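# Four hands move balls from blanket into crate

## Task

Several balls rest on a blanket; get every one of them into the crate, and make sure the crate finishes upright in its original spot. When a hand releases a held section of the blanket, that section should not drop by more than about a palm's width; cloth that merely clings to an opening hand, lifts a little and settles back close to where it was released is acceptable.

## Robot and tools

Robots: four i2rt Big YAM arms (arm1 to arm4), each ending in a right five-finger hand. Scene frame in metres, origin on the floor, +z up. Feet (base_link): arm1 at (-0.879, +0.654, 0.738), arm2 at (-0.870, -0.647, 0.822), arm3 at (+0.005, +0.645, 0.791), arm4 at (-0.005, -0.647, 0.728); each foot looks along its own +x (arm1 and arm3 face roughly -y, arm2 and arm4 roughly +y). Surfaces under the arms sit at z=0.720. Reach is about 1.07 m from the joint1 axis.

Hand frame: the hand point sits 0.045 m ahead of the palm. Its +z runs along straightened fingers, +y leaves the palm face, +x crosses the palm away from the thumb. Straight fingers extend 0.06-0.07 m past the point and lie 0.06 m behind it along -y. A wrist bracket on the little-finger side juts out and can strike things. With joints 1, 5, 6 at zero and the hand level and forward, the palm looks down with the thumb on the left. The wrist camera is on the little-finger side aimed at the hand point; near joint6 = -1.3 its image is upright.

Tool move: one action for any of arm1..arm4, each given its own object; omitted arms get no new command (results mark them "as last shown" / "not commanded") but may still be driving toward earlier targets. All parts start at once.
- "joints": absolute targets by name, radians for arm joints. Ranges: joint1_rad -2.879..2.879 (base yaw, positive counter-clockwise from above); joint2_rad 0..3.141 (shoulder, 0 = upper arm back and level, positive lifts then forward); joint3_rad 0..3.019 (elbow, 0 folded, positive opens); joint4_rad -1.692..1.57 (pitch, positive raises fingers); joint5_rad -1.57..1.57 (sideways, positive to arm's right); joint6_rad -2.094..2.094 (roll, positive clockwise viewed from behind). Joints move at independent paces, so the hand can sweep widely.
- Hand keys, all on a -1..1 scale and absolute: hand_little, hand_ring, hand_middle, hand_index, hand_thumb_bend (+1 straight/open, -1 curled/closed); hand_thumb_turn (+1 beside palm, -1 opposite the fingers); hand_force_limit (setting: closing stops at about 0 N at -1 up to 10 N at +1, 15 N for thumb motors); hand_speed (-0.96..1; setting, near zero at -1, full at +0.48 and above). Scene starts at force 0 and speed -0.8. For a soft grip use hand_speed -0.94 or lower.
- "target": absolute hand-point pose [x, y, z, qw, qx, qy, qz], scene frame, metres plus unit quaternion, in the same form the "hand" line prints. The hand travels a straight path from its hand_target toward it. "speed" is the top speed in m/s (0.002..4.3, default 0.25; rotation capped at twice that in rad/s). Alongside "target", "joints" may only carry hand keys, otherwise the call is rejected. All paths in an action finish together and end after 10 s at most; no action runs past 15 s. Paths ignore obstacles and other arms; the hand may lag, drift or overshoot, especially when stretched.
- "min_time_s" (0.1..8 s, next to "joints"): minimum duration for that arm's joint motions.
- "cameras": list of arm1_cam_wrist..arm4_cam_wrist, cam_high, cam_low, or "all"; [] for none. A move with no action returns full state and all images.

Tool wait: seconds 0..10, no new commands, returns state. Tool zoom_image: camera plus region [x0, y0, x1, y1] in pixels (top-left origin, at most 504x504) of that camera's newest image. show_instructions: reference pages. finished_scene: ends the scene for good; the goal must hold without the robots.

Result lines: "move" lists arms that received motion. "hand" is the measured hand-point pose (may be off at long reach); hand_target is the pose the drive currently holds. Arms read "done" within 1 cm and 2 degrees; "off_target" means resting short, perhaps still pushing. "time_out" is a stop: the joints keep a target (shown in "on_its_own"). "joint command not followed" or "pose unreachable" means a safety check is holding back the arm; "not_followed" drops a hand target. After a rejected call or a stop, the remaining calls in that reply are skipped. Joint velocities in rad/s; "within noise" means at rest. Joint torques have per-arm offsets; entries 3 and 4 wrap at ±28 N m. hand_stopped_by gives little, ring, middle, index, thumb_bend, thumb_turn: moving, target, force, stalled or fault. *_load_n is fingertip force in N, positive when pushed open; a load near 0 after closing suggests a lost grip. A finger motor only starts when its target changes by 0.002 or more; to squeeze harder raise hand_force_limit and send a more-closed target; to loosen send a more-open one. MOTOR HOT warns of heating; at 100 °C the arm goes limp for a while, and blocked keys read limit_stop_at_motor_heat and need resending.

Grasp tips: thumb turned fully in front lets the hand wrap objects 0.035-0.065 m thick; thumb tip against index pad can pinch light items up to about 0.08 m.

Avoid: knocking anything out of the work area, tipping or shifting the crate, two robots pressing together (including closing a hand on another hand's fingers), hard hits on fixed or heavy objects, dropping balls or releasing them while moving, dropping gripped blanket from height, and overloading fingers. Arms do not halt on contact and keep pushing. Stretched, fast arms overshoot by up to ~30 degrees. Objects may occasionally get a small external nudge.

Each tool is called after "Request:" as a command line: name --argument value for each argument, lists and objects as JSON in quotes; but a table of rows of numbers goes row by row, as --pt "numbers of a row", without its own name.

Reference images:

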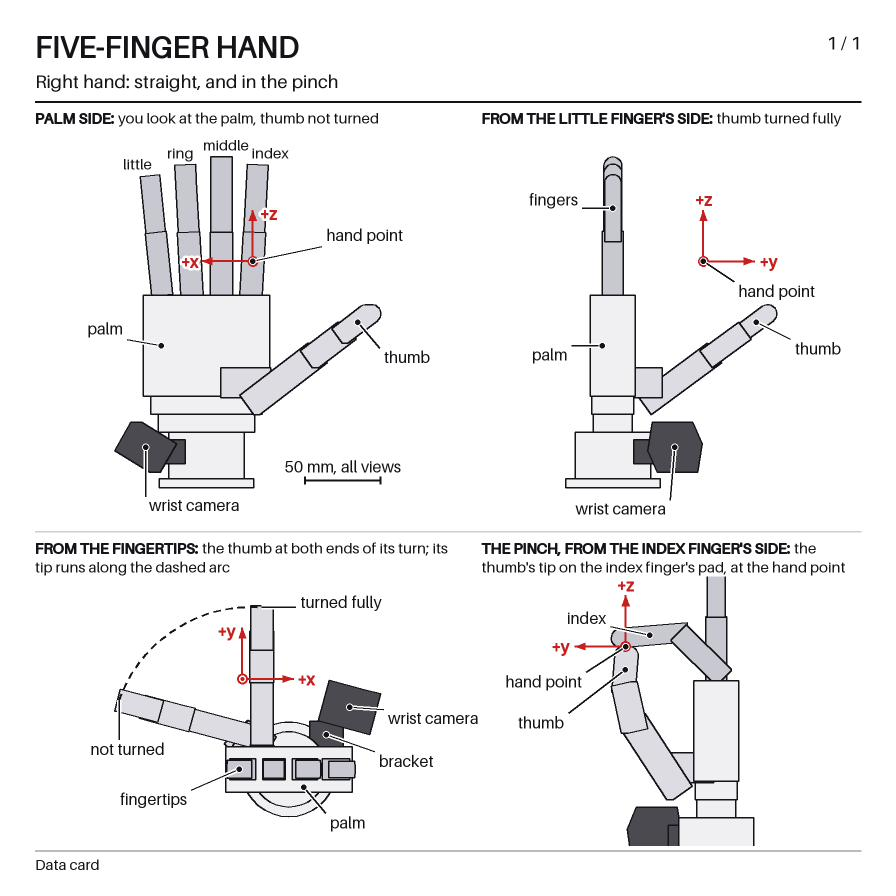

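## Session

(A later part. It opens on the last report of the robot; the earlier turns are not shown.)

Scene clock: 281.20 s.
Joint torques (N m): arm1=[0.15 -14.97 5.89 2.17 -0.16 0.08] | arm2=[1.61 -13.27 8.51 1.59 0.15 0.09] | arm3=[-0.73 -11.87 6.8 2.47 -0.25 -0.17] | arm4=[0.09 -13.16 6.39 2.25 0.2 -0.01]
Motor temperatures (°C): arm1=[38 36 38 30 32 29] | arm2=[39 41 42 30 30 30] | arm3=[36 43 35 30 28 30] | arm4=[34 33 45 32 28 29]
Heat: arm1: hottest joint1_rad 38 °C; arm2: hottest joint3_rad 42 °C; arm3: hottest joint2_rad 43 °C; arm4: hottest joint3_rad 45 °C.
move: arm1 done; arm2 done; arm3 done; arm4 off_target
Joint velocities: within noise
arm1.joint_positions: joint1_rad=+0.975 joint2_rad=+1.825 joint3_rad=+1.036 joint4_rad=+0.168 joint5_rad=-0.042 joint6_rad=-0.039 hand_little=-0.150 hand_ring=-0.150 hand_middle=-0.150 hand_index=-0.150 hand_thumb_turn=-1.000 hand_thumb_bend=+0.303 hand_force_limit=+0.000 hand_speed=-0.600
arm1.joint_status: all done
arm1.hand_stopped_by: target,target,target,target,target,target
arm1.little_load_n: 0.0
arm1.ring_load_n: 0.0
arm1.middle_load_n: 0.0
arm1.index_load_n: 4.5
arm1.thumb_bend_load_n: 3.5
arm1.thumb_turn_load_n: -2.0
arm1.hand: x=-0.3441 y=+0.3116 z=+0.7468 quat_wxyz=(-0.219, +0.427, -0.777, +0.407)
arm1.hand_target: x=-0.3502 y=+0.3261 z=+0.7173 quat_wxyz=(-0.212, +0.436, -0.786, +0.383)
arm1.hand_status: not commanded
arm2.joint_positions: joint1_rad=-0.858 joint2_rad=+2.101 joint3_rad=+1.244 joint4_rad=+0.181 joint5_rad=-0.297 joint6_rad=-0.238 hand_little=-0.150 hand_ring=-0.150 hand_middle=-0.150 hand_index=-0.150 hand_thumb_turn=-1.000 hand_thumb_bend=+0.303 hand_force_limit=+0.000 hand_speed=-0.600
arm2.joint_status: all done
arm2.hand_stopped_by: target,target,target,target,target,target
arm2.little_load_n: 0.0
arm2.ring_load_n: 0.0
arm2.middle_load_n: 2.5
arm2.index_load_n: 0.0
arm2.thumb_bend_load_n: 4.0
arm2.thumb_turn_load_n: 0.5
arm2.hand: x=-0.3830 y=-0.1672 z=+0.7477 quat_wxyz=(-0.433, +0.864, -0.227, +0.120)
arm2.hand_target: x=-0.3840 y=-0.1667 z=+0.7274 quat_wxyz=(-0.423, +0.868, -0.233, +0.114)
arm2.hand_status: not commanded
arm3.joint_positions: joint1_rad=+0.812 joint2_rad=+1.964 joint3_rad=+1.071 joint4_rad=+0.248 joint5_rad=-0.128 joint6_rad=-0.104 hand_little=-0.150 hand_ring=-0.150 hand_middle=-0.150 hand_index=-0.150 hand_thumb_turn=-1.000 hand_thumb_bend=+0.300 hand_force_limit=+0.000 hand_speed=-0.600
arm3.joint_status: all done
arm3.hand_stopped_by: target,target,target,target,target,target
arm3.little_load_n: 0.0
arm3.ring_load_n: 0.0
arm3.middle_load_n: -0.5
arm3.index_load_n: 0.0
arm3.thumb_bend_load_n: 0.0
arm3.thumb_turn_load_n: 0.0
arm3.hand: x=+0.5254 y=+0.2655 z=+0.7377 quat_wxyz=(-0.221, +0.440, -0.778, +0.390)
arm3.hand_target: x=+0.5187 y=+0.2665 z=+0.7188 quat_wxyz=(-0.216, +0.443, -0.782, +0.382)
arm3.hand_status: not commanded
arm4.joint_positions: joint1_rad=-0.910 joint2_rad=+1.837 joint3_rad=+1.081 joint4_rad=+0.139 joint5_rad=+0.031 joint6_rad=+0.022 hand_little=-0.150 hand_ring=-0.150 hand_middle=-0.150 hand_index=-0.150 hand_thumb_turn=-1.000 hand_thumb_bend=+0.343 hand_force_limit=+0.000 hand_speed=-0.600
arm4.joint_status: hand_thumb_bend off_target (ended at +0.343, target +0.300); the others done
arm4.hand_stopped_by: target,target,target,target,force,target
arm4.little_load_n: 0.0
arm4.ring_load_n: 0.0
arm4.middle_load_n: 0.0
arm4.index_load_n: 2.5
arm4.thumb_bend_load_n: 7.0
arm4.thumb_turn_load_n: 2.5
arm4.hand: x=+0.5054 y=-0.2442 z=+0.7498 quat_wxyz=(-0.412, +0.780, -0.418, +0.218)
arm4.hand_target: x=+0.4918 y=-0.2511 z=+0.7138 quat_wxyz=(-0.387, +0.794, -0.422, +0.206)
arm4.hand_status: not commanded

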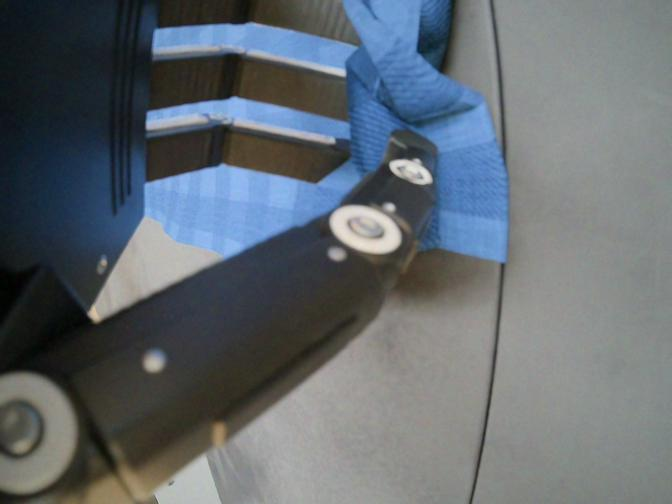

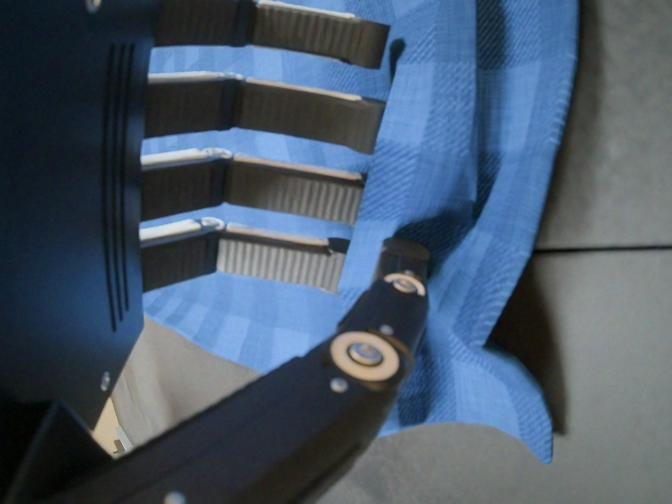

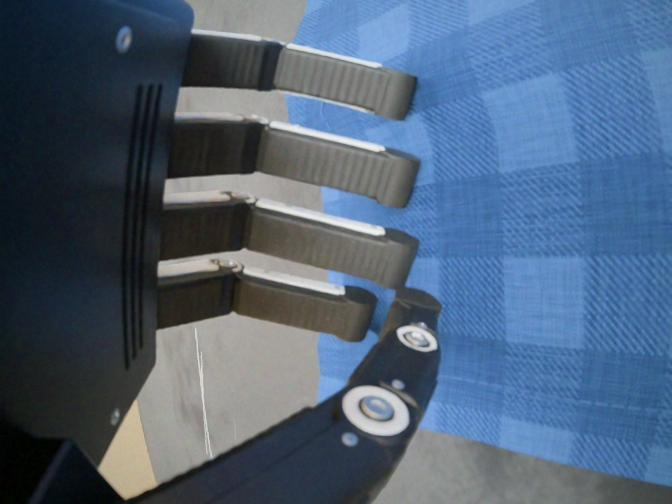

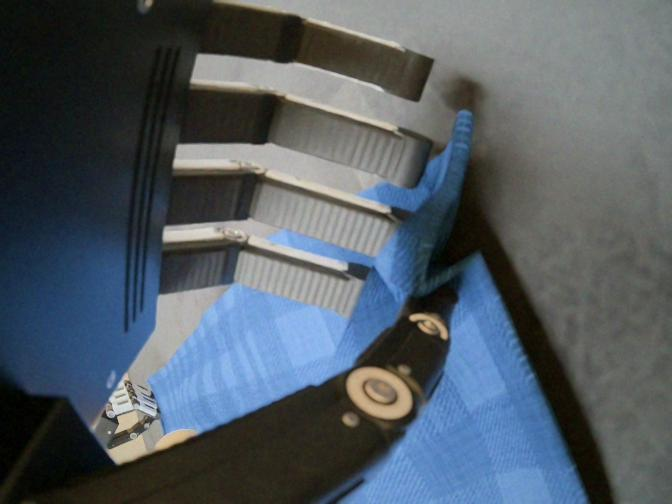

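Request:
move --arm1 '{"joints": {"hand_speed": -0.85, "hand_force_limit": 0.2, "hand_thumb_bend": -0.3, "hand_index": -0.5, "hand_middle": -0.5, "hand_ring": -0.3, "hand_little": -0.3}}' --arm2 '{"joints": {"hand_speed": -0.85, "hand_force_limit": 0.2, "hand_thumb_bend": -0.3, "hand_index": -0.5, "hand_middle": -0.5, "hand_ring": -0.3, "hand_little": -0.3}}' --arm3 '{"joints": {"hand_speed": 0, "hand_thumb_bend": 1}}' --arm4 '{"joints": {"hand_speed": -0.85, "hand_force_limit": 0.2, "hand_thumb_bend": -0.3, "hand_index": -0.5, "hand_middle": -0.5, "hand_ring": -0.3, "hand_little": -0.3}}' --cameras '["arm1_cam_wrist", "arm2_cam_wrist", "arm4_cam_wrist"]'

Request:
move --arm3 '{"target": [0.519, 0.266, 0.700, 0.2158, -0.4426, 0.7822, -0.3815], "speed": 0.08}' --cameras '["arm3_cam_wrist"]'

Scene clock: 292.40 s.
Joint torques (N m): arm1=[0.21 -15.21 5.87 1.99 -0.32 0.08] | arm2=[1.55 -13.68 8.03 1.44 0.15 0.09] | arm3=[-0.73 -11.93 6.83 2.03 -0.19 -0.16] | arm4=[-0.26 -13.39 6.35 2.24 0.24 -0.03]
Motor temperatures (°C): arm1=[38 36 38 30 32 29] | arm2=[39 40 43 30 30 30] | arm3=[36 42 36 30 28 30] | arm4=[34 33 44 32 28 29]
Heat: arm1: hottest joint1_rad 38 °C; arm2: hottest joint3_rad 43 °C; arm3: hottest joint2_rad 42 °C; arm4: hottest joint3_rad 44 °C.
move: arm1 off_target; arm2 off_target; arm3 done; arm4 off_target
Joint velocities: within noise
arm1.joint_positions: joint1_rad=+0.975 joint2_rad=+1.827 joint3_rad=+1.036 joint4_rad=+0.173 joint5_rad=-0.037 joint6_rad=-0.039 hand_little=-0.300 hand_ring=-0.299 hand_middle=-0.203 hand_index=-0.189 hand_thumb_turn=-1.000 hand_thumb_bend=+0.239 hand_force_limit=+0.200 hand_speed=-0.850
arm1.joint_status: hand_middle off_target (ended at -0.203, target -0.500); hand_index off_target (ended at -0.189, target -0.500); hand_thumb_bend off_target (ended at +0.239, target -0.300); the others done
arm1.hand_stopped_by: target,target,force,force,force,target
arm1.little_load_n: 0.0
arm1.ring_load_n: 5.0
arm1.middle_load_n: 5.0
arm1.index_load_n: 6.0
arm1.thumb_bend_load_n: 9.0
arm1.thumb_turn_load_n: -1.5
arm1.hand: x=-0.3440 y=+0.3105 z=+0.7461 quat_wxyz=(-0.217, +0.426, -0.777, +0.408)
arm1.hand_target: x=-0.3502 y=+0.3261 z=+0.7172 quat_wxyz=(-0.212, +0.436, -0.786, +0.383)
arm1.hand_status: not commanded
arm2.joint_positions: joint1_rad=-0.858 joint2_rad=+2.106 joint3_rad=+1.250 joint4_rad=+0.185 joint5_rad=-0.297 joint6_rad=-0.238 hand_little=-0.300 hand_ring=-0.299 hand_middle=-0.202 hand_index=-0.300 hand_thumb_turn=-1.000 hand_thumb_bend=+0.245 hand_force_limit=+0.200 hand_speed=-0.850
arm2.joint_status: hand_middle off_target (ended at -0.202, target -0.500); hand_index off_target (ended at -0.300, target -0.500); hand_thumb_bend off_target (ended at +0.245, target -0.300); the others done
arm2.hand_stopped_by: target,target,force,force,force,target
arm2.little_load_n: 0.0
arm2.ring_load_n: 4.0
arm2.middle_load_n: 3.5
arm2.index_load_n: 5.5
arm2.thumb_bend_load_n: 10.5
arm2.thumb_turn_load_n: 3.0
arm2.hand: x=-0.3810 y=-0.1656 z=+0.7471 quat_wxyz=(-0.435, +0.863, -0.227, +0.121)
arm2.hand_target: x=-0.3840 y=-0.1667 z=+0.7273 quat_wxyz=(-0.423, +0.868, -0.233, +0.114)
arm2.hand_status: not commanded
arm3.joint_positions: joint1_rad=+0.812 joint2_rad=+1.964 joint3_rad=+1.071 joint4_rad=+0.259 joint5_rad=-0.130 joint6_rad=-0.104 hand_little=-0.150 hand_ring=-0.150 hand_middle=-0.150 hand_index=-0.150 hand_thumb_turn=-1.000 hand_thumb_bend=+0.999 hand_force_limit=+0.000 hand_speed=+0.000
arm3.joint_status: all done
arm3.hand_stopped_by: target,target,target,target,target,target
arm3.little_load_n: 0.5
arm3.ring_load_n: 0.0
arm3.middle_load_n: 0.0
arm3.index_load_n: 0.0
arm3.thumb_bend_load_n: -1.5
arm3.thumb_turn_load_n: -0.5
arm3.hand: x=+0.5273 y=+0.2642 z=+0.7398 quat_wxyz=(-0.223, +0.439, -0.775, +0.395)
arm3.hand_target: x=+0.5186 y=+0.2666 z=+0.7188 quat_wxyz=(-0.216, +0.443, -0.782, +0.381)
arm3.hand_status: not commanded
arm4.joint_positions: joint1_rad=-0.906 joint2_rad=+1.841 joint3_rad=+1.081 joint4_rad=+0.139 joint5_rad=+0.030 joint6_rad=+0.025 hand_little=-0.300 hand_ring=-0.300 hand_middle=-0.285 hand_index=-0.327 hand_thumb_turn=-1.000 hand_thumb_bend=+0.323 hand_force_limit=+0.200 hand_speed=-0.850
arm4.joint_status: hand_middle off_target (ended at -0.285, target -0.500); hand_index off_target (ended at -0.327, target -0.500); hand_thumb_bend off_target (ended at +0.323, target -0.300); the others done
arm4.hand_stopped_by: target,target,force,force,force,target
arm4.little_load_n: 0.0
arm4.ring_load_n: 0.0
arm4.middle_load_n: 4.5
arm4.index_load_n: 6.5
arm4.thumb_bend_load_n: 13.0
arm4.thumb_turn_load_n: 3.5
arm4.hand: x=+0.5033 y=-0.2422 z=+0.7475 quat_wxyz=(-0.411, +0.781, -0.418, +0.215)
arm4.hand_target: x=+0.4918 y=-0.2513 z=+0.7136 quat_wxyz=(-0.387, +0.794, -0.422, +0.206)
arm4.hand_status: not commanded

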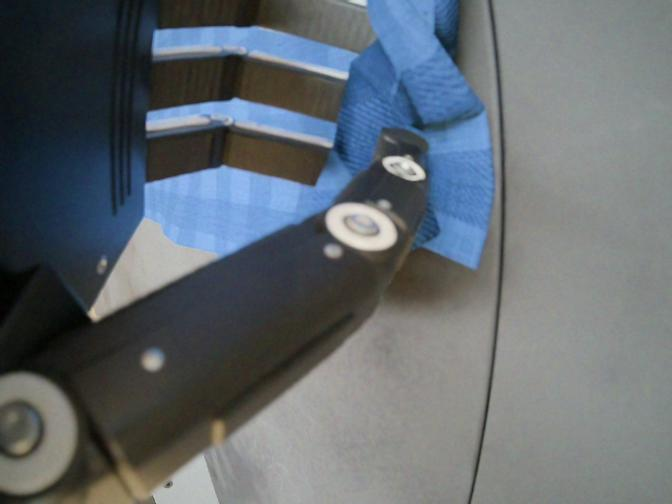

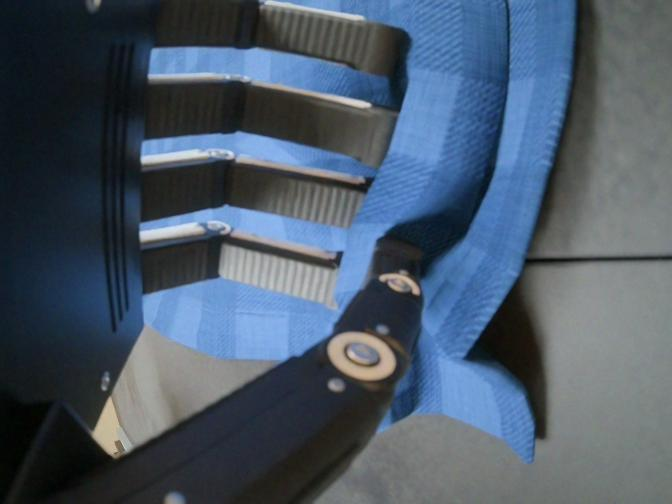

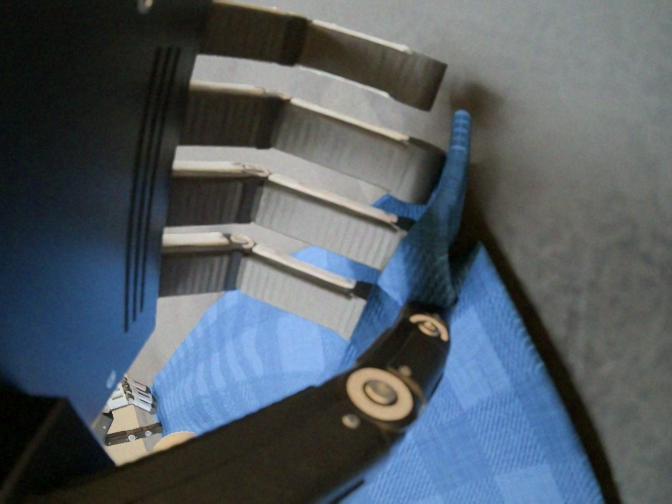

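Scene clock: 293.37 s.
Joint torques (N m): arm1=[0.15 -15.21 5.87 1.99 -0.32 0.08] | arm2=[1.55 -13.68 8.05 1.43 0.15 0.09] | arm3=[-0.67 -10.23 6.38 2.18 -0.16 -0.17] | arm4=[-0.21 -13.39 6.37 2.24 0.24 -0.03]
Motor temperatures (°C): arm1=[38 36 38 30 32 29] | arm2=[39 40 43 30 30 30] | arm3=[36 42 35 30 28 30] | arm4=[34 33 44 32 28 29]
Heat: arm1: hottest joint1_rad 38 °C; arm2: hottest joint3_rad 43 °C; arm3: hottest joint2_rad 42 °C; arm4: hottest joint3_rad 44 °C.
move: arm3 off_target
Joint velocities: within noise
arm1, arm2, arm4: as last shown
arm1.ring_load_n: 5.5
arm2.middle_load_n: 3.0
arm2.index_load_n: 6.0
arm3.joint_positions: joint1_rad=+0.812 joint2_rad=+1.973 joint3_rad=+1.071 joint4_rad=+0.296 joint5_rad=-0.131 joint6_rad=-0.104 hand_little=-0.150 hand_ring=-0.150 hand_middle=-0.150 hand_index=-0.150 hand_thumb_turn=-1.000 hand_thumb_bend=+0.999 hand_force_limit=+0.000 hand_speed=+0.000
arm3.joint_status: not commanded
arm3.hand_stopped_by: target,target,target,target,target,target
arm3.little_load_n: -0.5
arm3.ring_load_n: 0.0
arm3.middle_load_n: 0.0
arm3.index_load_n: 0.0
arm3.thumb_bend_load_n: 0.0
arm3.thumb_turn_load_n: 0.0
arm3.hand: x=+0.5319 y=+0.2604 z=+0.7406 quat_wxyz=(-0.228, +0.437, -0.769, +0.406)
arm3.hand_target: x=+0.5175 y=+0.2675 z=+0.7019 quat_wxyz=(-0.216, +0.443, -0.782, +0.381)
arm3.hand_status: off_target (0.043 m and 3.5 deg from the pose sent, 0.040 m and 2.0 deg at the start)
arm4.index_load_n: 6.0

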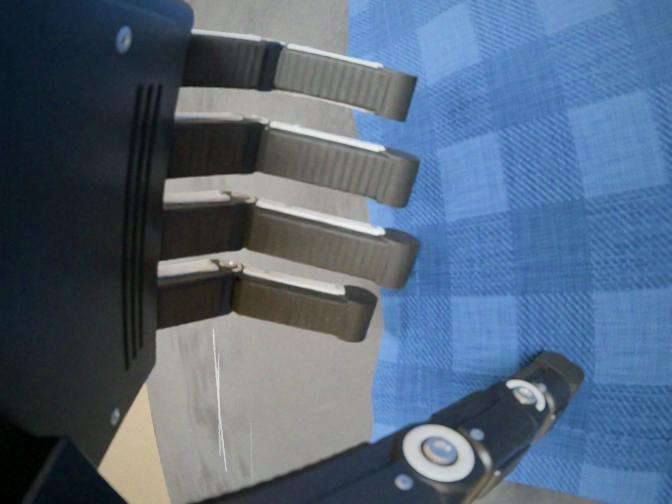

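Request:
move --arm3 '{"target": [0.492, 0.270, 0.76, 0.2158, -0.4426, 0.7822, -0.3815], "speed": 0.15}'

Request:
move --arm3 '{"target": [0.492, 0.270, 0.702, 0.2158, -0.4426, 0.7822, -0.3815], "speed": 0.08}' --cameras '["arm3_cam_wrist"]'

Scene clock: 301.97 s.
Joint torques (N m): arm1=[0.21 -15.21 5.87 1.98 -0.32 0.08] | arm2=[1.55 -13.68 8.03 1.46 0.15 0.09] | arm3=[-0.38 -12.98 7.53 1.48 -0.31 -0.16] | arm4=[-0.21 -13.45 6.35 2.25 0.24 -0.04]
Motor temperatures (°C): arm1=[38 35 38 30 32 29] | arm2=[39 40 43 30 30 29] | arm3=[36 42 35 30 28 30] | arm4=[34 33 44 32 28 29]
Heat: arm1: hottest joint1_rad 38 °C; arm2: hottest joint3_rad 43 °C; arm3: hottest joint2_rad 42 °C; arm4: hottest joint3_rad 44 °C.
move: arm3 done
Joint velocities: within noise
arm1, arm2, arm4: as last shown
arm3.joint_positions: joint1_rad=+0.780 joint2_rad=+1.867 joint3_rad=+1.004 joint4_rad=+0.203 joint5_rad=-0.149 joint6_rad=-0.122 hand_little=-0.150 hand_ring=-0.150 hand_middle=-0.150 hand_index=-0.150 hand_thumb_turn=-1.000 hand_thumb_bend=+0.999 hand_force_limit=+0.000 hand_speed=+0.000
arm3.joint_status: not commanded
arm3.hand_stopped_by: target,target,target,target,target,target
arm3.little_load_n: 0.0
arm3.ring_load_n: 0.0
arm3.middle_load_n: 0.0
arm3.index_load_n: 0.0
arm3.thumb_bend_load_n: 0.0
arm3.thumb_turn_load_n: 0.0
arm3.hand: x=+0.4944 y=+0.2696 z=+0.7614 quat_wxyz=(-0.218, +0.439, -0.782, +0.386)
arm3.hand_target: x=+0.4920 y=+0.2701 z=+0.7599 quat_wxyz=(-0.216, +0.443, -0.782, +0.382)
arm3.hand_status: done (0.003 m and 0.7 deg from the pose sent, 0.045 m and 3.6 deg at the start)
pictures: none

Scene clock: 303.20 s.
Joint torques (N m): arm1=[0.21 -15.21 5.89 1.99 -0.32 0.08] | arm2=[1.61 -13.68 8.03 1.44 0.16 0.09] | arm3=[-0.44 -9.41 6.24 2.37 -0.11 -0.19] | arm4=[-0.21 -13.45 6.37 2.25 0.24 -0.03]
Motor temperatures (°C): arm1=[38 35 38 30 32 29] | arm2=[39 40 43 30 30 29] | arm3=[36 42 35 30 28 30] | arm4=[34 33 43 32 28 29]
Heat: arm1: hottest joint1_rad 38 °C; arm2: hottest joint3_rad 43 °C; arm3: hottest joint2_rad 42 °C; arm4: hottest joint3_rad 43 °C.
move: arm3 off_target
Joint velocities: within noise
arm1, arm2, arm4: as last shown
arm1.index_load_n: 6.5
arm3.joint_positions: joint1_rad=+0.779 joint2_rad=+1.932 joint3_rad=+0.999 joint4_rad=+0.320 joint5_rad=-0.155 joint6_rad=-0.121 hand_little=-0.150 hand_ring=-0.150 hand_middle=-0.150 hand_index=-0.150 hand_thumb_turn=-1.000 hand_thumb_bend=+0.999 hand_force_limit=+0.000 hand_speed=+0.000
arm3.joint_status: not commanded
arm3.hand_stopped_by: target,target,target,target,target,target
arm3.little_load_n: 0.0
arm3.ring_load_n: 0.0
arm3.middle_load_n: 0.0
arm3.index_load_n: 0.5
arm3.thumb_bend_load_n: 0.5
arm3.thumb_turn_load_n: 0.0
arm3.hand: x=+0.5025 y=+0.2634 z=+0.7404 quat_wxyz=(-0.227, +0.436, -0.771, +0.404)
arm3.hand_target: x=+0.4905 y=+0.2715 z=+0.7038 quat_wxyz=(-0.216, +0.443, -0.782, +0.381)
arm3.hand_status: off_target (0.040 m and 3.3 deg from the pose sent, 0.060 m and 0.7 deg at the start)
arm4.middle_load_n: 4.0

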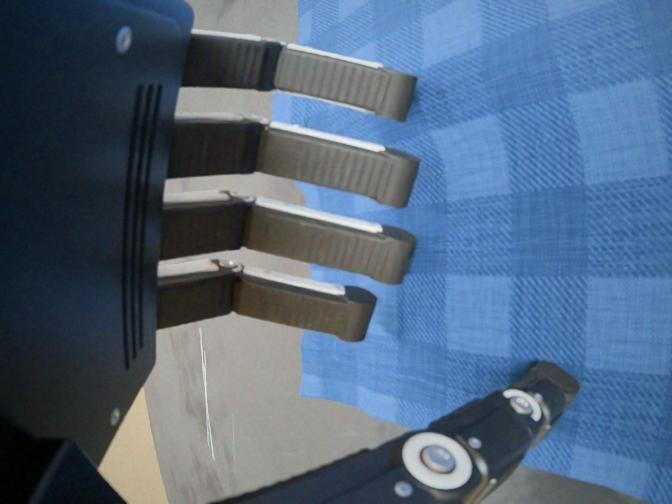

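Request:
move --arm3 '{"joints": {"hand_speed": -0.6, "hand_thumb_bend": 0.3}}' --cameras '["arm3_cam_wrist"]'

Scene clock: 308.90 s.
Joint torques (N m): arm1=[0.15 -15.21 5.89 1.98 -0.32 0.08] | arm2=[1.55 -13.68 8.03 1.43 0.15 0.09] | arm3=[-0.38 -10.17 6.17 1.99 -0.11 -0.17] | arm4=[-0.21 -13.45 6.38 2.25 0.24 -0.04]
Motor temperatures (°C): arm1=[38 35 37 30 32 29] | arm2=[39 40 42 30 30 29] | arm3=[36 41 35 30 28 30] | arm4=[33 33 43 32 28 29]
Heat: arm1: hottest joint1_rad 38 °C; arm2: hottest joint3_rad 42 °C; arm3: hottest joint2_rad 41 °C; arm4: hottest joint3_rad 43 °C.
move: arm3 done
Joint velocities: within noise
arm1, arm2, arm4: as last shown
arm1.index_load_n: 6.0
arm3.joint_positions: joint1_rad=+0.779 joint2_rad=+1.943 joint3_rad=+0.999 joint4_rad=+0.330 joint5_rad=-0.155 joint6_rad=-0.122 hand_little=-0.150 hand_ring=-0.150 hand_middle=-0.150 hand_index=-0.150 hand_thumb_turn=-1.000 hand_thumb_bend=+0.300 hand_force_limit=+0.000 hand_speed=-0.600
arm3.joint_status: all done
arm3.hand_stopped_by: target,target,target,target,target,target
arm3.little_load_n: 0.0
arm3.ring_load_n: -0.5
arm3.middle_load_n: -1.0
arm3.index_load_n: -0.5
arm3.thumb_bend_load_n: 0.0
arm3.thumb_turn_load_n: 0.0
arm3.hand: x=+0.5023 y=+0.2632 z=+0.7359 quat_wxyz=(-0.226, +0.437, -0.771, +0.404)
arm3.hand_target: x=+0.4904 y=+0.2714 z=+0.7038 quat_wxyz=(-0.216, +0.443, -0.782, +0.381)
arm3.hand_status: not commanded
arm4.middle_load_n: 4.5

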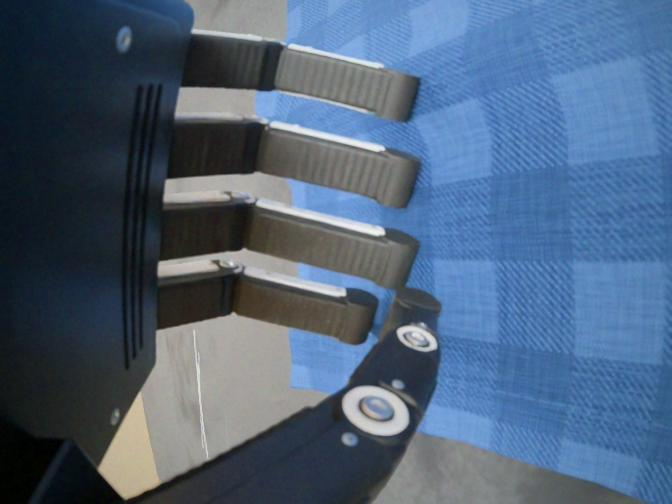

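Request:
move --arm3 '{"target": [0.492, 0.270, 0.76, 0.2158, -0.4426, 0.7822, -0.3815], "speed": 0.15, "joints": {"hand_speed": 0, "hand_thumb_bend": 1, "hand_index": -0.27, "hand_middle": -0.27, "hand_ring": -0.27, "hand_little": -0.27}}'

Request:
move --arm3 '{"target": [0.492, 0.270, 0.700, 0.2158, -0.4426, 0.7822, -0.3815], "speed": 0.08}' --cameras '["arm3_cam_wrist"]'

Request:
move --arm3 '{"joints": {"hand_speed": -0.6, "hand_thumb_bend": 0.3}}' --cameras '["arm3_cam_wrist"]'

Scene clock: 326.77 s.
Joint torques (N m): arm1=[0.21 -15.21 5.89 1.98 -0.32 0.09] | arm2=[1.61 -13.68 8.05 1.44 0.15 0.09] | arm3=[-0.32 -13.04 8.08 1.47 -0.1 -0.16] | arm4=[-0.21 -13.45 6.37 2.26 0.23 -0.04]
Motor temperatures (°C): arm1=[38 35 37 30 32 29] | arm2=[39 40 42 30 30 29] | arm3=[36 41 35 30 28 30] | arm4=[33 32 42 31 28 29]
Heat: arm1: hottest joint1_rad 38 °C; arm2: hottest joint3_rad 42 °C; arm3: hottest joint2_rad 41 °C; arm4: hottest joint3_rad 42 °C.
move: arm3 done
Joint velocities: within noise
arm1, arm2, arm4: as last shown
arm1.index_load_n: 6.5
arm2.index_load_n: 5.5
arm3.joint_positions: joint1_rad=+0.779 joint2_rad=+1.867 joint3_rad=+0.997 joint4_rad=+0.203 joint5_rad=-0.155 joint6_rad=-0.122 hand_little=-0.270 hand_ring=-0.270 hand_middle=-0.270 hand_index=-0.270 hand_thumb_turn=-1.000 hand_thumb_bend=+1.000 hand_force_limit=+0.000 hand_speed=+0.000
arm3.joint_status: all done
arm3.hand_stopped_by: target,target,target,target,target,target
arm3.little_load_n: 0.0
arm3.ring_load_n: 0.0
arm3.middle_load_n: 0.0
arm3.index_load_n: 0.0
arm3.thumb_bend_load_n: 0.0
arm3.thumb_turn_load_n: 0.0
arm3.hand: x=+0.4919 y=+0.2722 z=+0.7587 quat_wxyz=(-0.219, +0.440, -0.782, +0.382)
arm3.hand_target: x=+0.4920 y=+0.2700 z=+0.7601 quat_wxyz=(-0.216, +0.443, -0.782, +0.382)
arm3.hand_status: done (0.003 m and 0.4 deg from the pose sent, 0.027 m and 3.2 deg at the start)
arm4.joint_positions: joint1_rad=-0.906 joint2_rad=+1.841 joint3_rad=+1.081 joint4_rad=+0.139 joint5_rad=+0.030 joint6_rad=+0.026 hand_little=-0.300 hand_ring=-0.300 hand_middle=-0.285 hand_index=-0.327 hand_thumb_turn=-1.000 hand_thumb_bend=+0.323 hand_force_limit=+0.200 hand_speed=-0.850
arm4.middle_load_n: 4.0
arm4.hand_target: x=+0.4919 y=-0.2513 z=+0.7135 quat_wxyz=(-0.387, +0.794, -0.422, +0.206)
pictures: none

Scene clock: 328.03 s.
Joint torques (N m): arm1=[0.21 -15.21 5.89 1.98 -0.32 0.08] | arm2=[1.55 -13.68 8.05 1.44 0.16 0.09] | arm3=[-0.32 -9.17 6.27 2.37 -0.04 -0.18] | arm4=[-0.21 -13.45 6.37 2.24 0.24 -0.04]
Motor temperatures (°C): arm1=[38 35 37 30 32 29] | arm2=[39 40 42 30 30 29] | arm3=[36 41 35 30 28 30] | arm4=[33 32 42 31 28 29]
Heat: arm1: hottest joint1_rad 38 °C; arm2: hottest joint3_rad 42 °C; arm3: hottest joint2_rad 41 °C; arm4: hottest joint3_rad 42 °C.
move: arm3 off_target
Joint velocities: within noise
arm1, arm2, arm4: as last shown
arm1.index_load_n: 6.0
arm2.index_load_n: 6.0
arm3.joint_positions: joint1_rad=+0.778 joint2_rad=+1.933 joint3_rad=+0.997 joint4_rad=+0.325 joint5_rad=-0.157 joint6_rad=-0.121 hand_little=-0.270 hand_ring=-0.270 hand_middle=-0.270 hand_index=-0.270 hand_thumb_turn=-1.000 hand_thumb_bend=+1.000 hand_force_limit=+0.000 hand_speed=+0.000
arm3.joint_status: not commanded
arm3.hand_stopped_by: target,target,target,target,target,target
arm3.little_load_n: 0.0
arm3.ring_load_n: 0.0
arm3.middle_load_n: 0.0
arm3.index_load_n: 0.0
arm3.thumb_bend_load_n: 0.5
arm3.thumb_turn_load_n: 0.0
arm3.hand: x=+0.5023 y=+0.2630 z=+0.7405 quat_wxyz=(-0.227, +0.436, -0.771, +0.405)
arm3.hand_target: x=+0.4901 y=+0.2714 z=+0.7021 quat_wxyz=(-0.216, +0.443, -0.782, +0.381)
arm3.hand_status: off_target (0.042 m and 3.4 deg from the pose sent, 0.059 m and 0.4 deg at the start)
arm4.middle_load_n: 4.5

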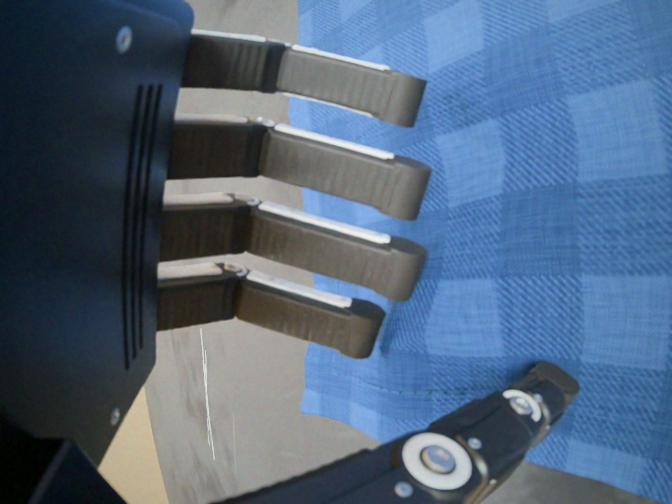

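Scene clock: 329.57 s.
Joint torques (N m): arm1=[0.15 -15.21 5.87 1.98 -0.32 0.08] | arm2=[1.61 -13.68 8.03 1.44 0.15 0.09] | arm3=[-0.26 -9.76 6.22 2.06 -0.06 -0.18] | arm4=[-0.26 -13.39 6.37 2.25 0.24 -0.05]
Motor temperatures (°C): arm1=[38 35 37 30 32 29] | arm2=[39 40 42 30 30 29] | arm3=[36 41 35 30 28 30] | arm4=[33 32 42 31 28 29]
Heat: arm1: hottest joint1_rad 38 °C; arm2: hottest joint3_rad 42 °C; arm3: hottest joint2_rad 41 °C; arm4: hottest joint3_rad 42 °C.
move: arm3 off_target
Joint velocities: within noise
arm1, arm2, arm4: as last shown
arm2.middle_load_n: 3.5
arm2.thumb_bend_load_n: 10.0
arm3.joint_positions: joint1_rad=+0.777 joint2_rad=+1.941 joint3_rad=+0.997 joint4_rad=+0.333 joint5_rad=-0.157 joint6_rad=-0.121 hand_little=-0.270 hand_ring=-0.270 hand_middle=-0.270 hand_index=-0.270 hand_thumb_turn=-1.000 hand_thumb_bend=+0.457 hand_force_limit=+0.000 hand_speed=-0.600
arm3.joint_status: hand_thumb_bend off_target (ended at +0.457, target +0.300); the others done
arm3.hand_stopped_by: target,target,target,target,force,target
arm3.little_load_n: 0.0
arm3.ring_load_n: 0.0
arm3.middle_load_n: 0.5
arm3.index_load_n: 0.5
arm3.thumb_bend_load_n: 7.5
arm3.thumb_turn_load_n: 0.0
arm3.hand: x=+0.5022 y=+0.2624 z=+0.7372 quat_wxyz=(-0.227, +0.436, -0.771, +0.406)
arm3.hand_target: x=+0.4903 y=+0.2716 z=+0.7021 quat_wxyz=(-0.216, +0.443, -0.782, +0.381)
arm3.hand_status: not commanded
arm4.little_load_n: 0.5
arm4.thumb_turn_load_n: 3.0

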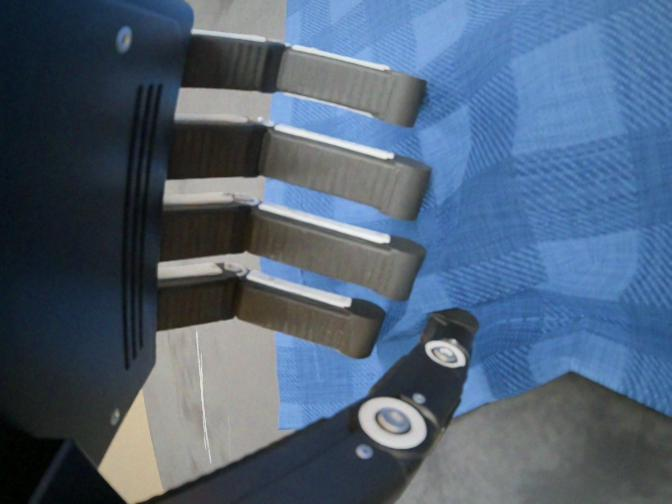

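Request:
move --arm3 '{"joints": {"hand_speed": -0.6, "hand_force_limit": 0.4, "hand_thumb_bend": 0.25}}' --cameras '["arm3_cam_wrist"]'

Request:
move --arm3 '{"joints": {"hand_speed": -0.85, "hand_force_limit": 0.2, "hand_thumb_bend": -0.3, "hand_index": -0.55, "hand_middle": -0.55, "hand_ring": -0.35, "hand_little": -0.35}}' --cameras '["arm3_cam_wrist", "cam_high"]'

Scene clock: 345.30 s.
Joint torques (N m): arm1=[0.15 -15.21 5.87 1.95 -0.32 0.08] | arm2=[1.61 -13.68 8.03 1.44 0.15 0.09] | arm3=[-0.26 -9.76 6.22 1.89 -0.05 -0.18] | arm4=[-0.26 -13.45 6.35 2.25 0.24 -0.04]
Motor temperatures (°C): arm1=[38 35 37 30 32 29] | arm2=[39 40 42 30 30 29] | arm3=[36 40 34 30 28 30] | arm4=[33 32 42 31 28 29]
Heat: arm1: hottest joint1_rad 38 °C; arm2: hottest joint3_rad 42 °C; arm3: hottest joint2_rad 40 °C; arm4: hottest joint3_rad 42 °C.
move: arm3 off_target
Joint velocities: within noise
arm1.joint_positions: joint1_rad=+0.975 joint2_rad=+1.827 joint3_rad=+1.036 joint4_rad=+0.174 joint5_rad=-0.037 joint6_rad=-0.039 hand_little=-0.300 hand_ring=-0.299 hand_middle=-0.203 hand_index=-0.189 hand_thumb_turn=-1.000 hand_thumb_bend=+0.239 hand_force_limit=+0.200 hand_speed=-0.850
arm1.joint_status: not commanded
arm1.hand_stopped_by: target,target,force,force,force,target
arm1.little_load_n: 0.0
arm1.ring_load_n: 5.5
arm1.middle_load_n: 5.0
arm1.index_load_n: 6.0
arm1.thumb_bend_load_n: 9.0
arm1.thumb_turn_load_n: -1.5
arm1.hand: x=-0.3438 y=+0.3103 z=+0.7463 quat_wxyz=(-0.217, +0.426, -0.777, +0.409)
arm1.hand_target: x=-0.3502 y=+0.3260 z=+0.7174 quat_wxyz=(-0.212, +0.436, -0.786, +0.384)
arm1.hand_status: not commanded
arm2.joint_positions: joint1_rad=-0.858 joint2_rad=+2.106 joint3_rad=+1.250 joint4_rad=+0.185 joint5_rad=-0.297 joint6_rad=-0.238 hand_little=-0.300 hand_ring=-0.299 hand_middle=-0.202 hand_index=-0.300 hand_thumb_turn=-1.000 hand_thumb_bend=+0.245 hand_force_limit=+0.200 hand_speed=-0.850
arm2.joint_status: not commanded
arm2.hand_stopped_by: target,target,force,force,force,target
arm2.little_load_n: 0.0
arm2.ring_load_n: 4.0
arm2.middle_load_n: 3.0
arm2.index_load_n: 6.0
arm2.thumb_bend_load_n: 10.5
arm2.thumb_turn_load_n: 3.0
arm2.hand: x=-0.3810 y=-0.1656 z=+0.7471 quat_wxyz=(-0.435, +0.863, -0.227, +0.121)
arm2.hand_target: x=-0.3840 y=-0.1667 z=+0.7273 quat_wxyz=(-0.423, +0.868, -0.233, +0.114)
arm2.hand_status: not commanded
arm3.joint_positions: joint1_rad=+0.777 joint2_rad=+1.941 joint3_rad=+0.997 joint4_rad=+0.337 joint5_rad=-0.157 joint6_rad=-0.121 hand_little=-0.270 hand_ring=-0.270 hand_middle=-0.270 hand_index=-0.270 hand_thumb_turn=-1.000 hand_thumb_bend=+0.391 hand_force_limit=+0.400 hand_speed=-0.600
arm3.joint_status: hand_thumb_bend off_target (ended at +0.391, target +0.250); the others done
arm3.hand_stopped_by: target,target,target,target,force,target
arm3.little_load_n: 0.0
arm3.ring_load_n: 0.0
arm3.middle_load_n: 2.5
arm3.index_load_n: 0.5
arm3.thumb_bend_load_n: 10.0
arm3.thumb_turn_load_n: 0.5
arm3.hand: x=+0.5028 y=+0.2619 z=+0.7379 quat_wxyz=(-0.228, +0.435, -0.770, +0.407)
arm3.hand_target: x=+0.4903 y=+0.2716 z=+0.7021 quat_wxyz=(-0.216, +0.443, -0.782, +0.381)
arm3.hand_status: not commanded
arm4.joint_positions: joint1_rad=-0.906 joint2_rad=+1.841 joint3_rad=+1.081 joint4_rad=+0.139 joint5_rad=+0.030 joint6_rad=+0.026 hand_little=-0.300 hand_ring=-0.300 hand_middle=-0.285 hand_index=-0.327 hand_thumb_turn=-1.000 hand_thumb_bend=+0.323 hand_force_limit=+0.200 hand_speed=-0.850
arm4.joint_status: not commanded
arm4.hand_stopped_by: target,target,force,force,force,target
arm4.little_load_n: 0.0
arm4.ring_load_n: 0.0
arm4.middle_load_n: 4.5
arm4.index_load_n: 5.5
arm4.thumb_bend_load_n: 13.0
arm4.thumb_turn_load_n: 3.0
arm4.hand: x=+0.5033 y=-0.2422 z=+0.7475 quat_wxyz=(-0.411, +0.781, -0.418, +0.215)
arm4.hand_target: x=+0.4919 y=-0.2513 z=+0.7135 quat_wxyz=(-0.387, +0.794, -0.422, +0.206)
arm4.hand_status: not commanded

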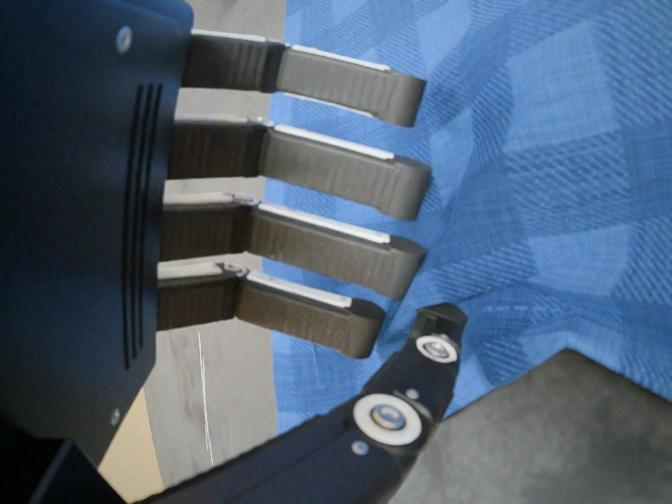

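Scene clock: 347.73 s.
Joint torques (N m): arm1=[0.21 -15.27 5.87 1.94 -0.32 0.08] | arm2=[1.61 -13.68 8.05 1.43 0.15 0.09] | arm3=[-0.15 -9.76 6.2 1.88 -0.13 -0.15] | arm4=[-0.21 -13.45 6.35 2.26 0.24 -0.04]
Motor temperatures (°C): arm1=[38 35 37 30 32 29] | arm2=[39 40 42 30 30 29] | arm3=[36 40 34 30 28 30] | arm4=[33 32 41 31 28 29]
Heat: arm1: hottest joint1_rad 38 °C; arm2: hottest joint3_rad 42 °C; arm3: hottest joint2_rad 40 °C; arm4: hottest joint3_rad 41 °C.
move: arm3 off_target
Joint velocities: within noise
arm1, arm2, arm4: as last shown
arm1.middle_load_n: 5.5
arm1.thumb_bend_load_n: 9.5
arm2.index_load_n: 5.5
arm3.joint_positions: joint1_rad=+0.776 joint2_rad=+1.941 joint3_rad=+0.997 joint4_rad=+0.337 joint5_rad=-0.155 joint6_rad=-0.125 hand_little=-0.350 hand_ring=-0.350 hand_middle=-0.308 hand_index=-0.550 hand_thumb_turn=-1.000 hand_thumb_bend=+0.392 hand_force_limit=+0.200 hand_speed=-0.850
arm3.joint_status: hand_middle off_target (ended at -0.308, target -0.550); hand_thumb_bend off_target (ended at +0.392, target -0.300); the others done
arm3.hand_stopped_by: target,target,force,target,force,target
arm3.little_load_n: 0.0
arm3.ring_load_n: 0.0
arm3.middle_load_n: 6.0
arm3.index_load_n: 0.0
arm3.thumb_bend_load_n: 11.0
arm3.thumb_turn_load_n: 0.5
arm3.hand: x=+0.5019 y=+0.2608 z=+0.7375 quat_wxyz=(-0.226, +0.436, -0.770, +0.408)
arm3.hand_target: x=+0.4902 y=+0.2715 z=+0.7021 quat_wxyz=(-0.216, +0.443, -0.782, +0.382)
arm3.hand_status: not commanded
arm4.thumb_bend_load_n: 12.5
arm4.thumb_turn_load_n: 3.5

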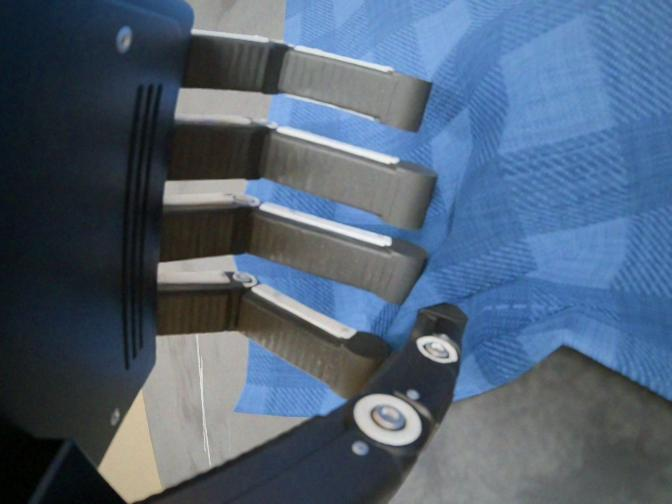

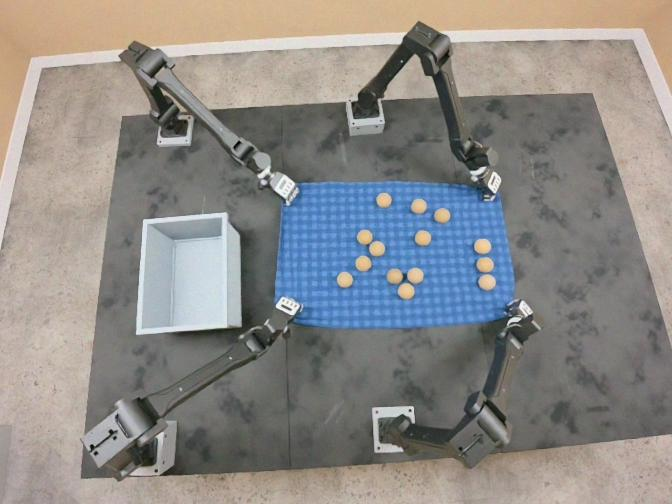

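Request:
move --arm1 '{"target": [-0.345, 0.320, 0.79, 0.2125, -0.4358, 0.7861, -0.3834], "speed": 0.1}' --arm2 '{"target": [-0.380, -0.166, 0.80, 0.4234, -0.8682, 0.2326, -0.1134], "speed": 0.1}' --arm3 '{"target": [0.495, 0.267, 0.79, 0.2158, -0.4426, 0.7822, -0.3815], "speed": 0.1}' --arm4 '{"target": [0.497, -0.248, 0.79, 0.3870, -0.7936, 0.4219, -0.2058], "speed": 0.1}' --cameras '["all"]'

Scene clock: 355.87 s.
Joint torques (N m): arm1=[-0.09 -18.14 8.94 0.94 -0.44 0.07] | arm2=[0.73 -15.68 9.47 0.72 0.21 0.06] | arm3=[0.85 -13.1 10.15 1.44 -0.59 -0.01] | arm4=[-0.97 -16.73 12.22 1.58 0.45 -0.1]
Motor temperatures (°C): arm1=[38 35 37 30 32 29] | arm2=[39 40 42 30 30 29] | arm3=[36 40 34 30 28 30] | arm4=[33 32 41 31 28 29]
Heat: arm1: hottest joint1_rad 38 °C; arm2: hottest joint3_rad 42 °C; arm3: hottest joint2_rad 40 °C; arm4: hottest joint3_rad 41 °C.
move: arm1 off_target; arm2 done; arm3 off_target; arm4 off_target
Joint velocities: within noise
arm1.joint_positions: joint1_rad=+0.975 joint2_rad=+1.749 joint3_rad=+1.074 joint4_rad=+0.000 joint5_rad=-0.037 joint6_rad=-0.040 hand_little=-0.300 hand_ring=-0.299 hand_middle=-0.203 hand_index=-0.189 hand_thumb_turn=-1.000 hand_thumb_bend=+0.239 hand_force_limit=+0.200 hand_speed=-0.850
arm1.joint_status: not commanded
arm1.hand_stopped_by: target,target,force,force,force,target
arm1.little_load_n: 0.0
arm1.ring_load_n: 6.0
arm1.middle_load_n: 6.0
arm1.index_load_n: 6.5
arm1.thumb_bend_load_n: 9.5
arm1.thumb_turn_load_n: -1.5
arm1.hand: x=-0.3523 y=+0.3164 z=+0.7808 quat_wxyz=(-0.206, +0.432, -0.788, +0.386)
arm1.hand_target: x=-0.3452 y=+0.3201 z=+0.7900 quat_wxyz=(-0.212, +0.436, -0.786, +0.384)
arm1.hand_status: off_target (0.012 m and 0.9 deg from the pose sent, 0.045 m and 3.3 deg at the start)
arm2.joint_positions: joint1_rad=-0.853 joint2_rad=+2.010 joint3_rad=+1.265 joint4_rad=+0.047 joint5_rad=-0.302 joint6_rad=-0.238 hand_little=-0.300 hand_ring=-0.299 hand_middle=-0.202 hand_index=-0.300 hand_thumb_turn=-1.000 hand_thumb_bend=+0.245 hand_force_limit=+0.200 hand_speed=-0.850
arm2.joint_status: not commanded
arm2.hand_stopped_by: target,target,force,force,force,target
arm2.little_load_n: 0.0
arm2.ring_load_n: 3.0
arm2.middle_load_n: 5.0
arm2.index_load_n: 6.0
arm2.thumb_bend_load_n: 10.0
arm2.thumb_turn_load_n: 2.5
arm2.hand: x=-0.3878 y=-0.1651 z=+0.7956 quat_wxyz=(-0.427, +0.869, -0.227, +0.111)
arm2.hand_target: x=-0.3801 y=-0.1662 z=+0.8000 quat_wxyz=(-0.424, +0.868, -0.233, +0.113)
arm2.hand_status: done (0.009 m and 0.8 deg from the pose sent, 0.053 m and 1.8 deg at the start)
arm3.joint_positions: joint1_rad=+0.766 joint2_rad=+1.818 joint3_rad=+1.004 joint4_rad=+0.122 joint5_rad=-0.142 joint6_rad=-0.140 hand_little=-0.350 hand_ring=-0.350 hand_middle=-0.308 hand_index=-0.550 hand_thumb_turn=-1.000 hand_thumb_bend=+0.392 hand_force_limit=+0.200 hand_speed=-0.850
arm3.joint_status: not commanded
arm3.hand_stopped_by: target,target,force,target,force,target
arm3.little_load_n: 0.0
arm3.ring_load_n: 0.0
arm3.middle_load_n: 6.0
arm3.index_load_n: 0.0
arm3.thumb_bend_load_n: 7.0
arm3.thumb_turn_load_n: 0.0
arm3.hand: x=+0.4799 y=+0.2677 z=+0.7760 quat_wxyz=(-0.204, +0.442, -0.788, +0.376)
arm3.hand_target: x=+0.4947 y=+0.2672 z=+0.7903 quat_wxyz=(-0.216, +0.443, -0.782, +0.382)
arm3.hand_status: off_target (0.021 m and 1.6 deg from the pose sent, 0.053 m and 3.6 deg at the start)
arm4.joint_positions: joint1_rad=-0.897 joint2_rad=+1.765 joint3_rad=+1.093 joint4_rad=-0.046 joint5_rad=+0.024 joint6_rad=+0.033 hand_little=-0.300 hand_ring=-0.300 hand_middle=-0.285 hand_index=-0.327 hand_thumb_turn=-1.000 hand_thumb_bend=+0.323 hand_force_limit=+0.200 hand_speed=-0.850
arm4.joint_status: not commanded
arm4.hand_stopped_by: target,target,force,force,force,target
arm4.little_load_n: 0.0
arm4.ring_load_n: 0.5
arm4.middle_load_n: 6.0
arm4.index_load_n: 4.5
arm4.thumb_bend_load_n: 12.0
arm4.thumb_turn_load_n: 2.5
arm4.hand: x=+0.4779 y=-0.2517 z=+0.7675 quat_wxyz=(-0.375, +0.802, -0.425, +0.191)
arm4.hand_target: x=+0.4962 y=-0.2486 z=+0.7903 quat_wxyz=(-0.387, +0.793, -0.422, +0.206)
arm4.hand_status: off_target (0.030 m and 2.4 deg from the pose sent, 0.043 m and 3.3 deg at the start)
pictures: arm1_cam_wrist, arm2_cam_wrist, arm3_cam_wrist, arm4_cam_wrist, cam_high, cam_low

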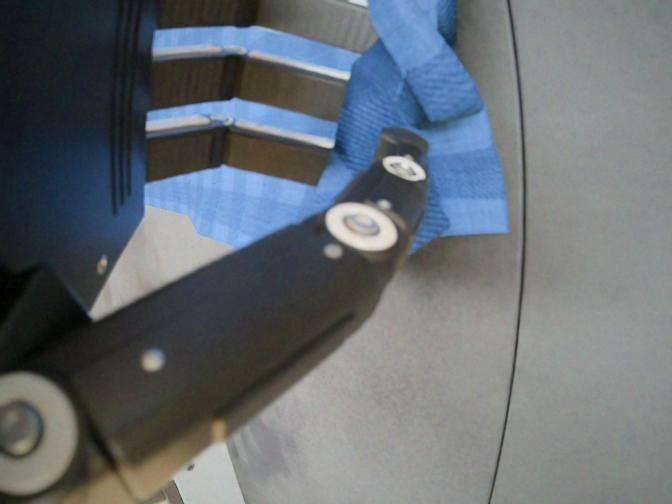

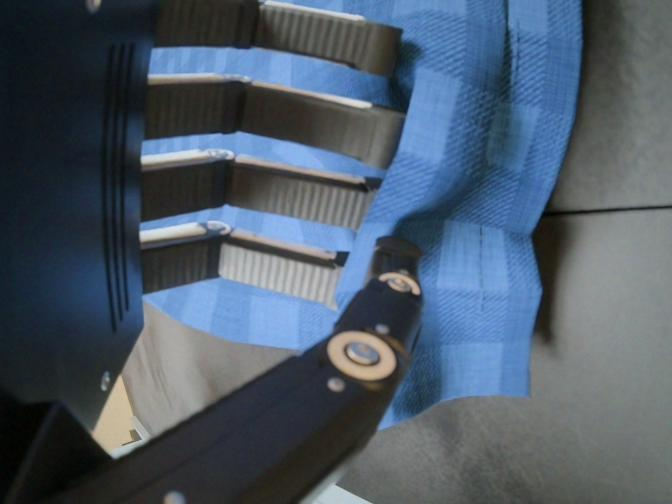

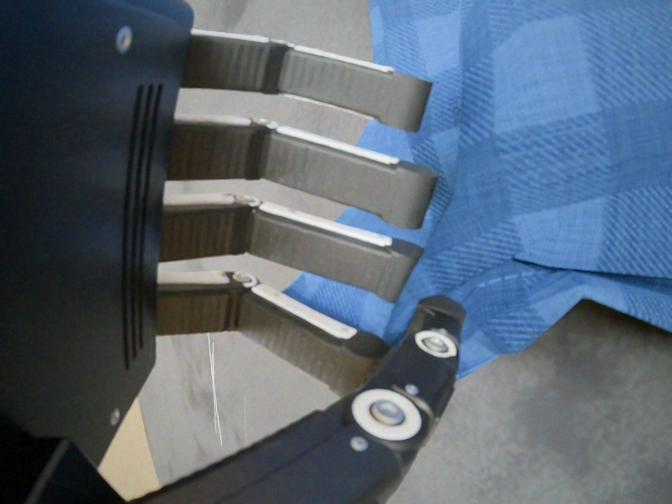

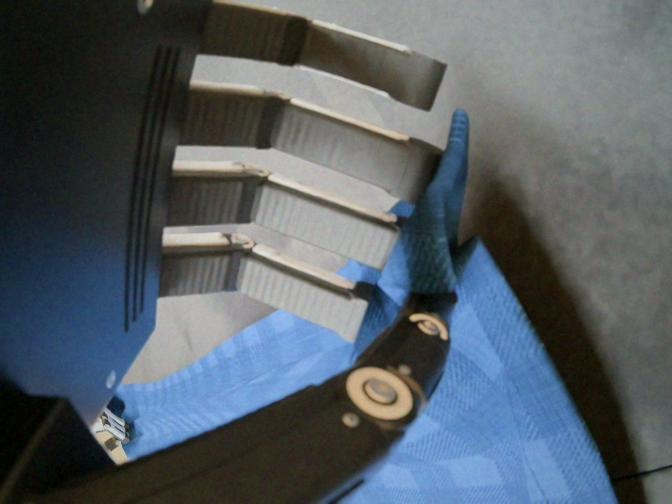

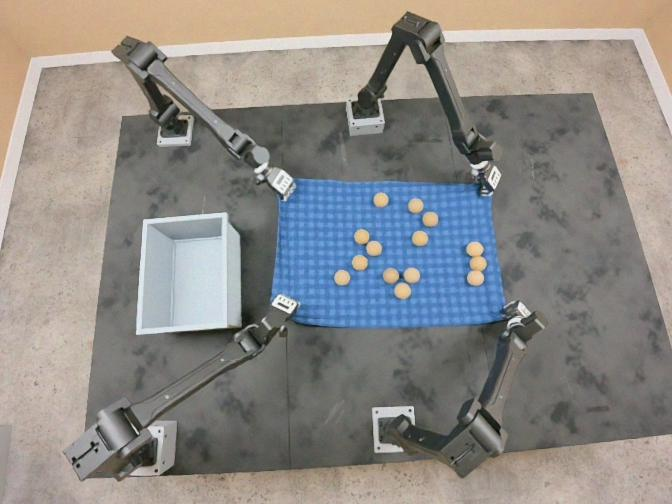

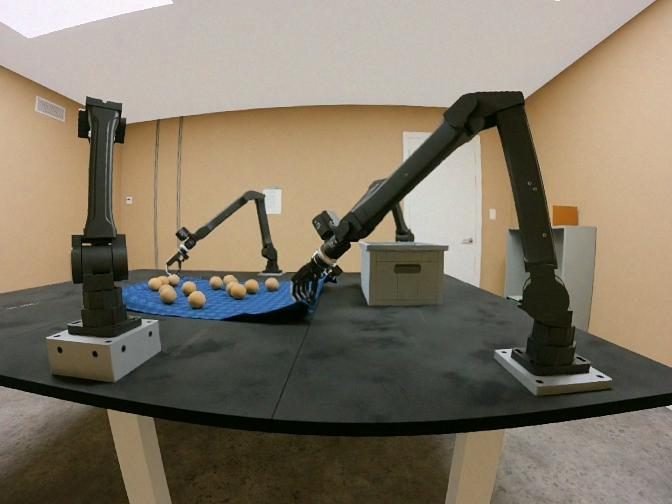

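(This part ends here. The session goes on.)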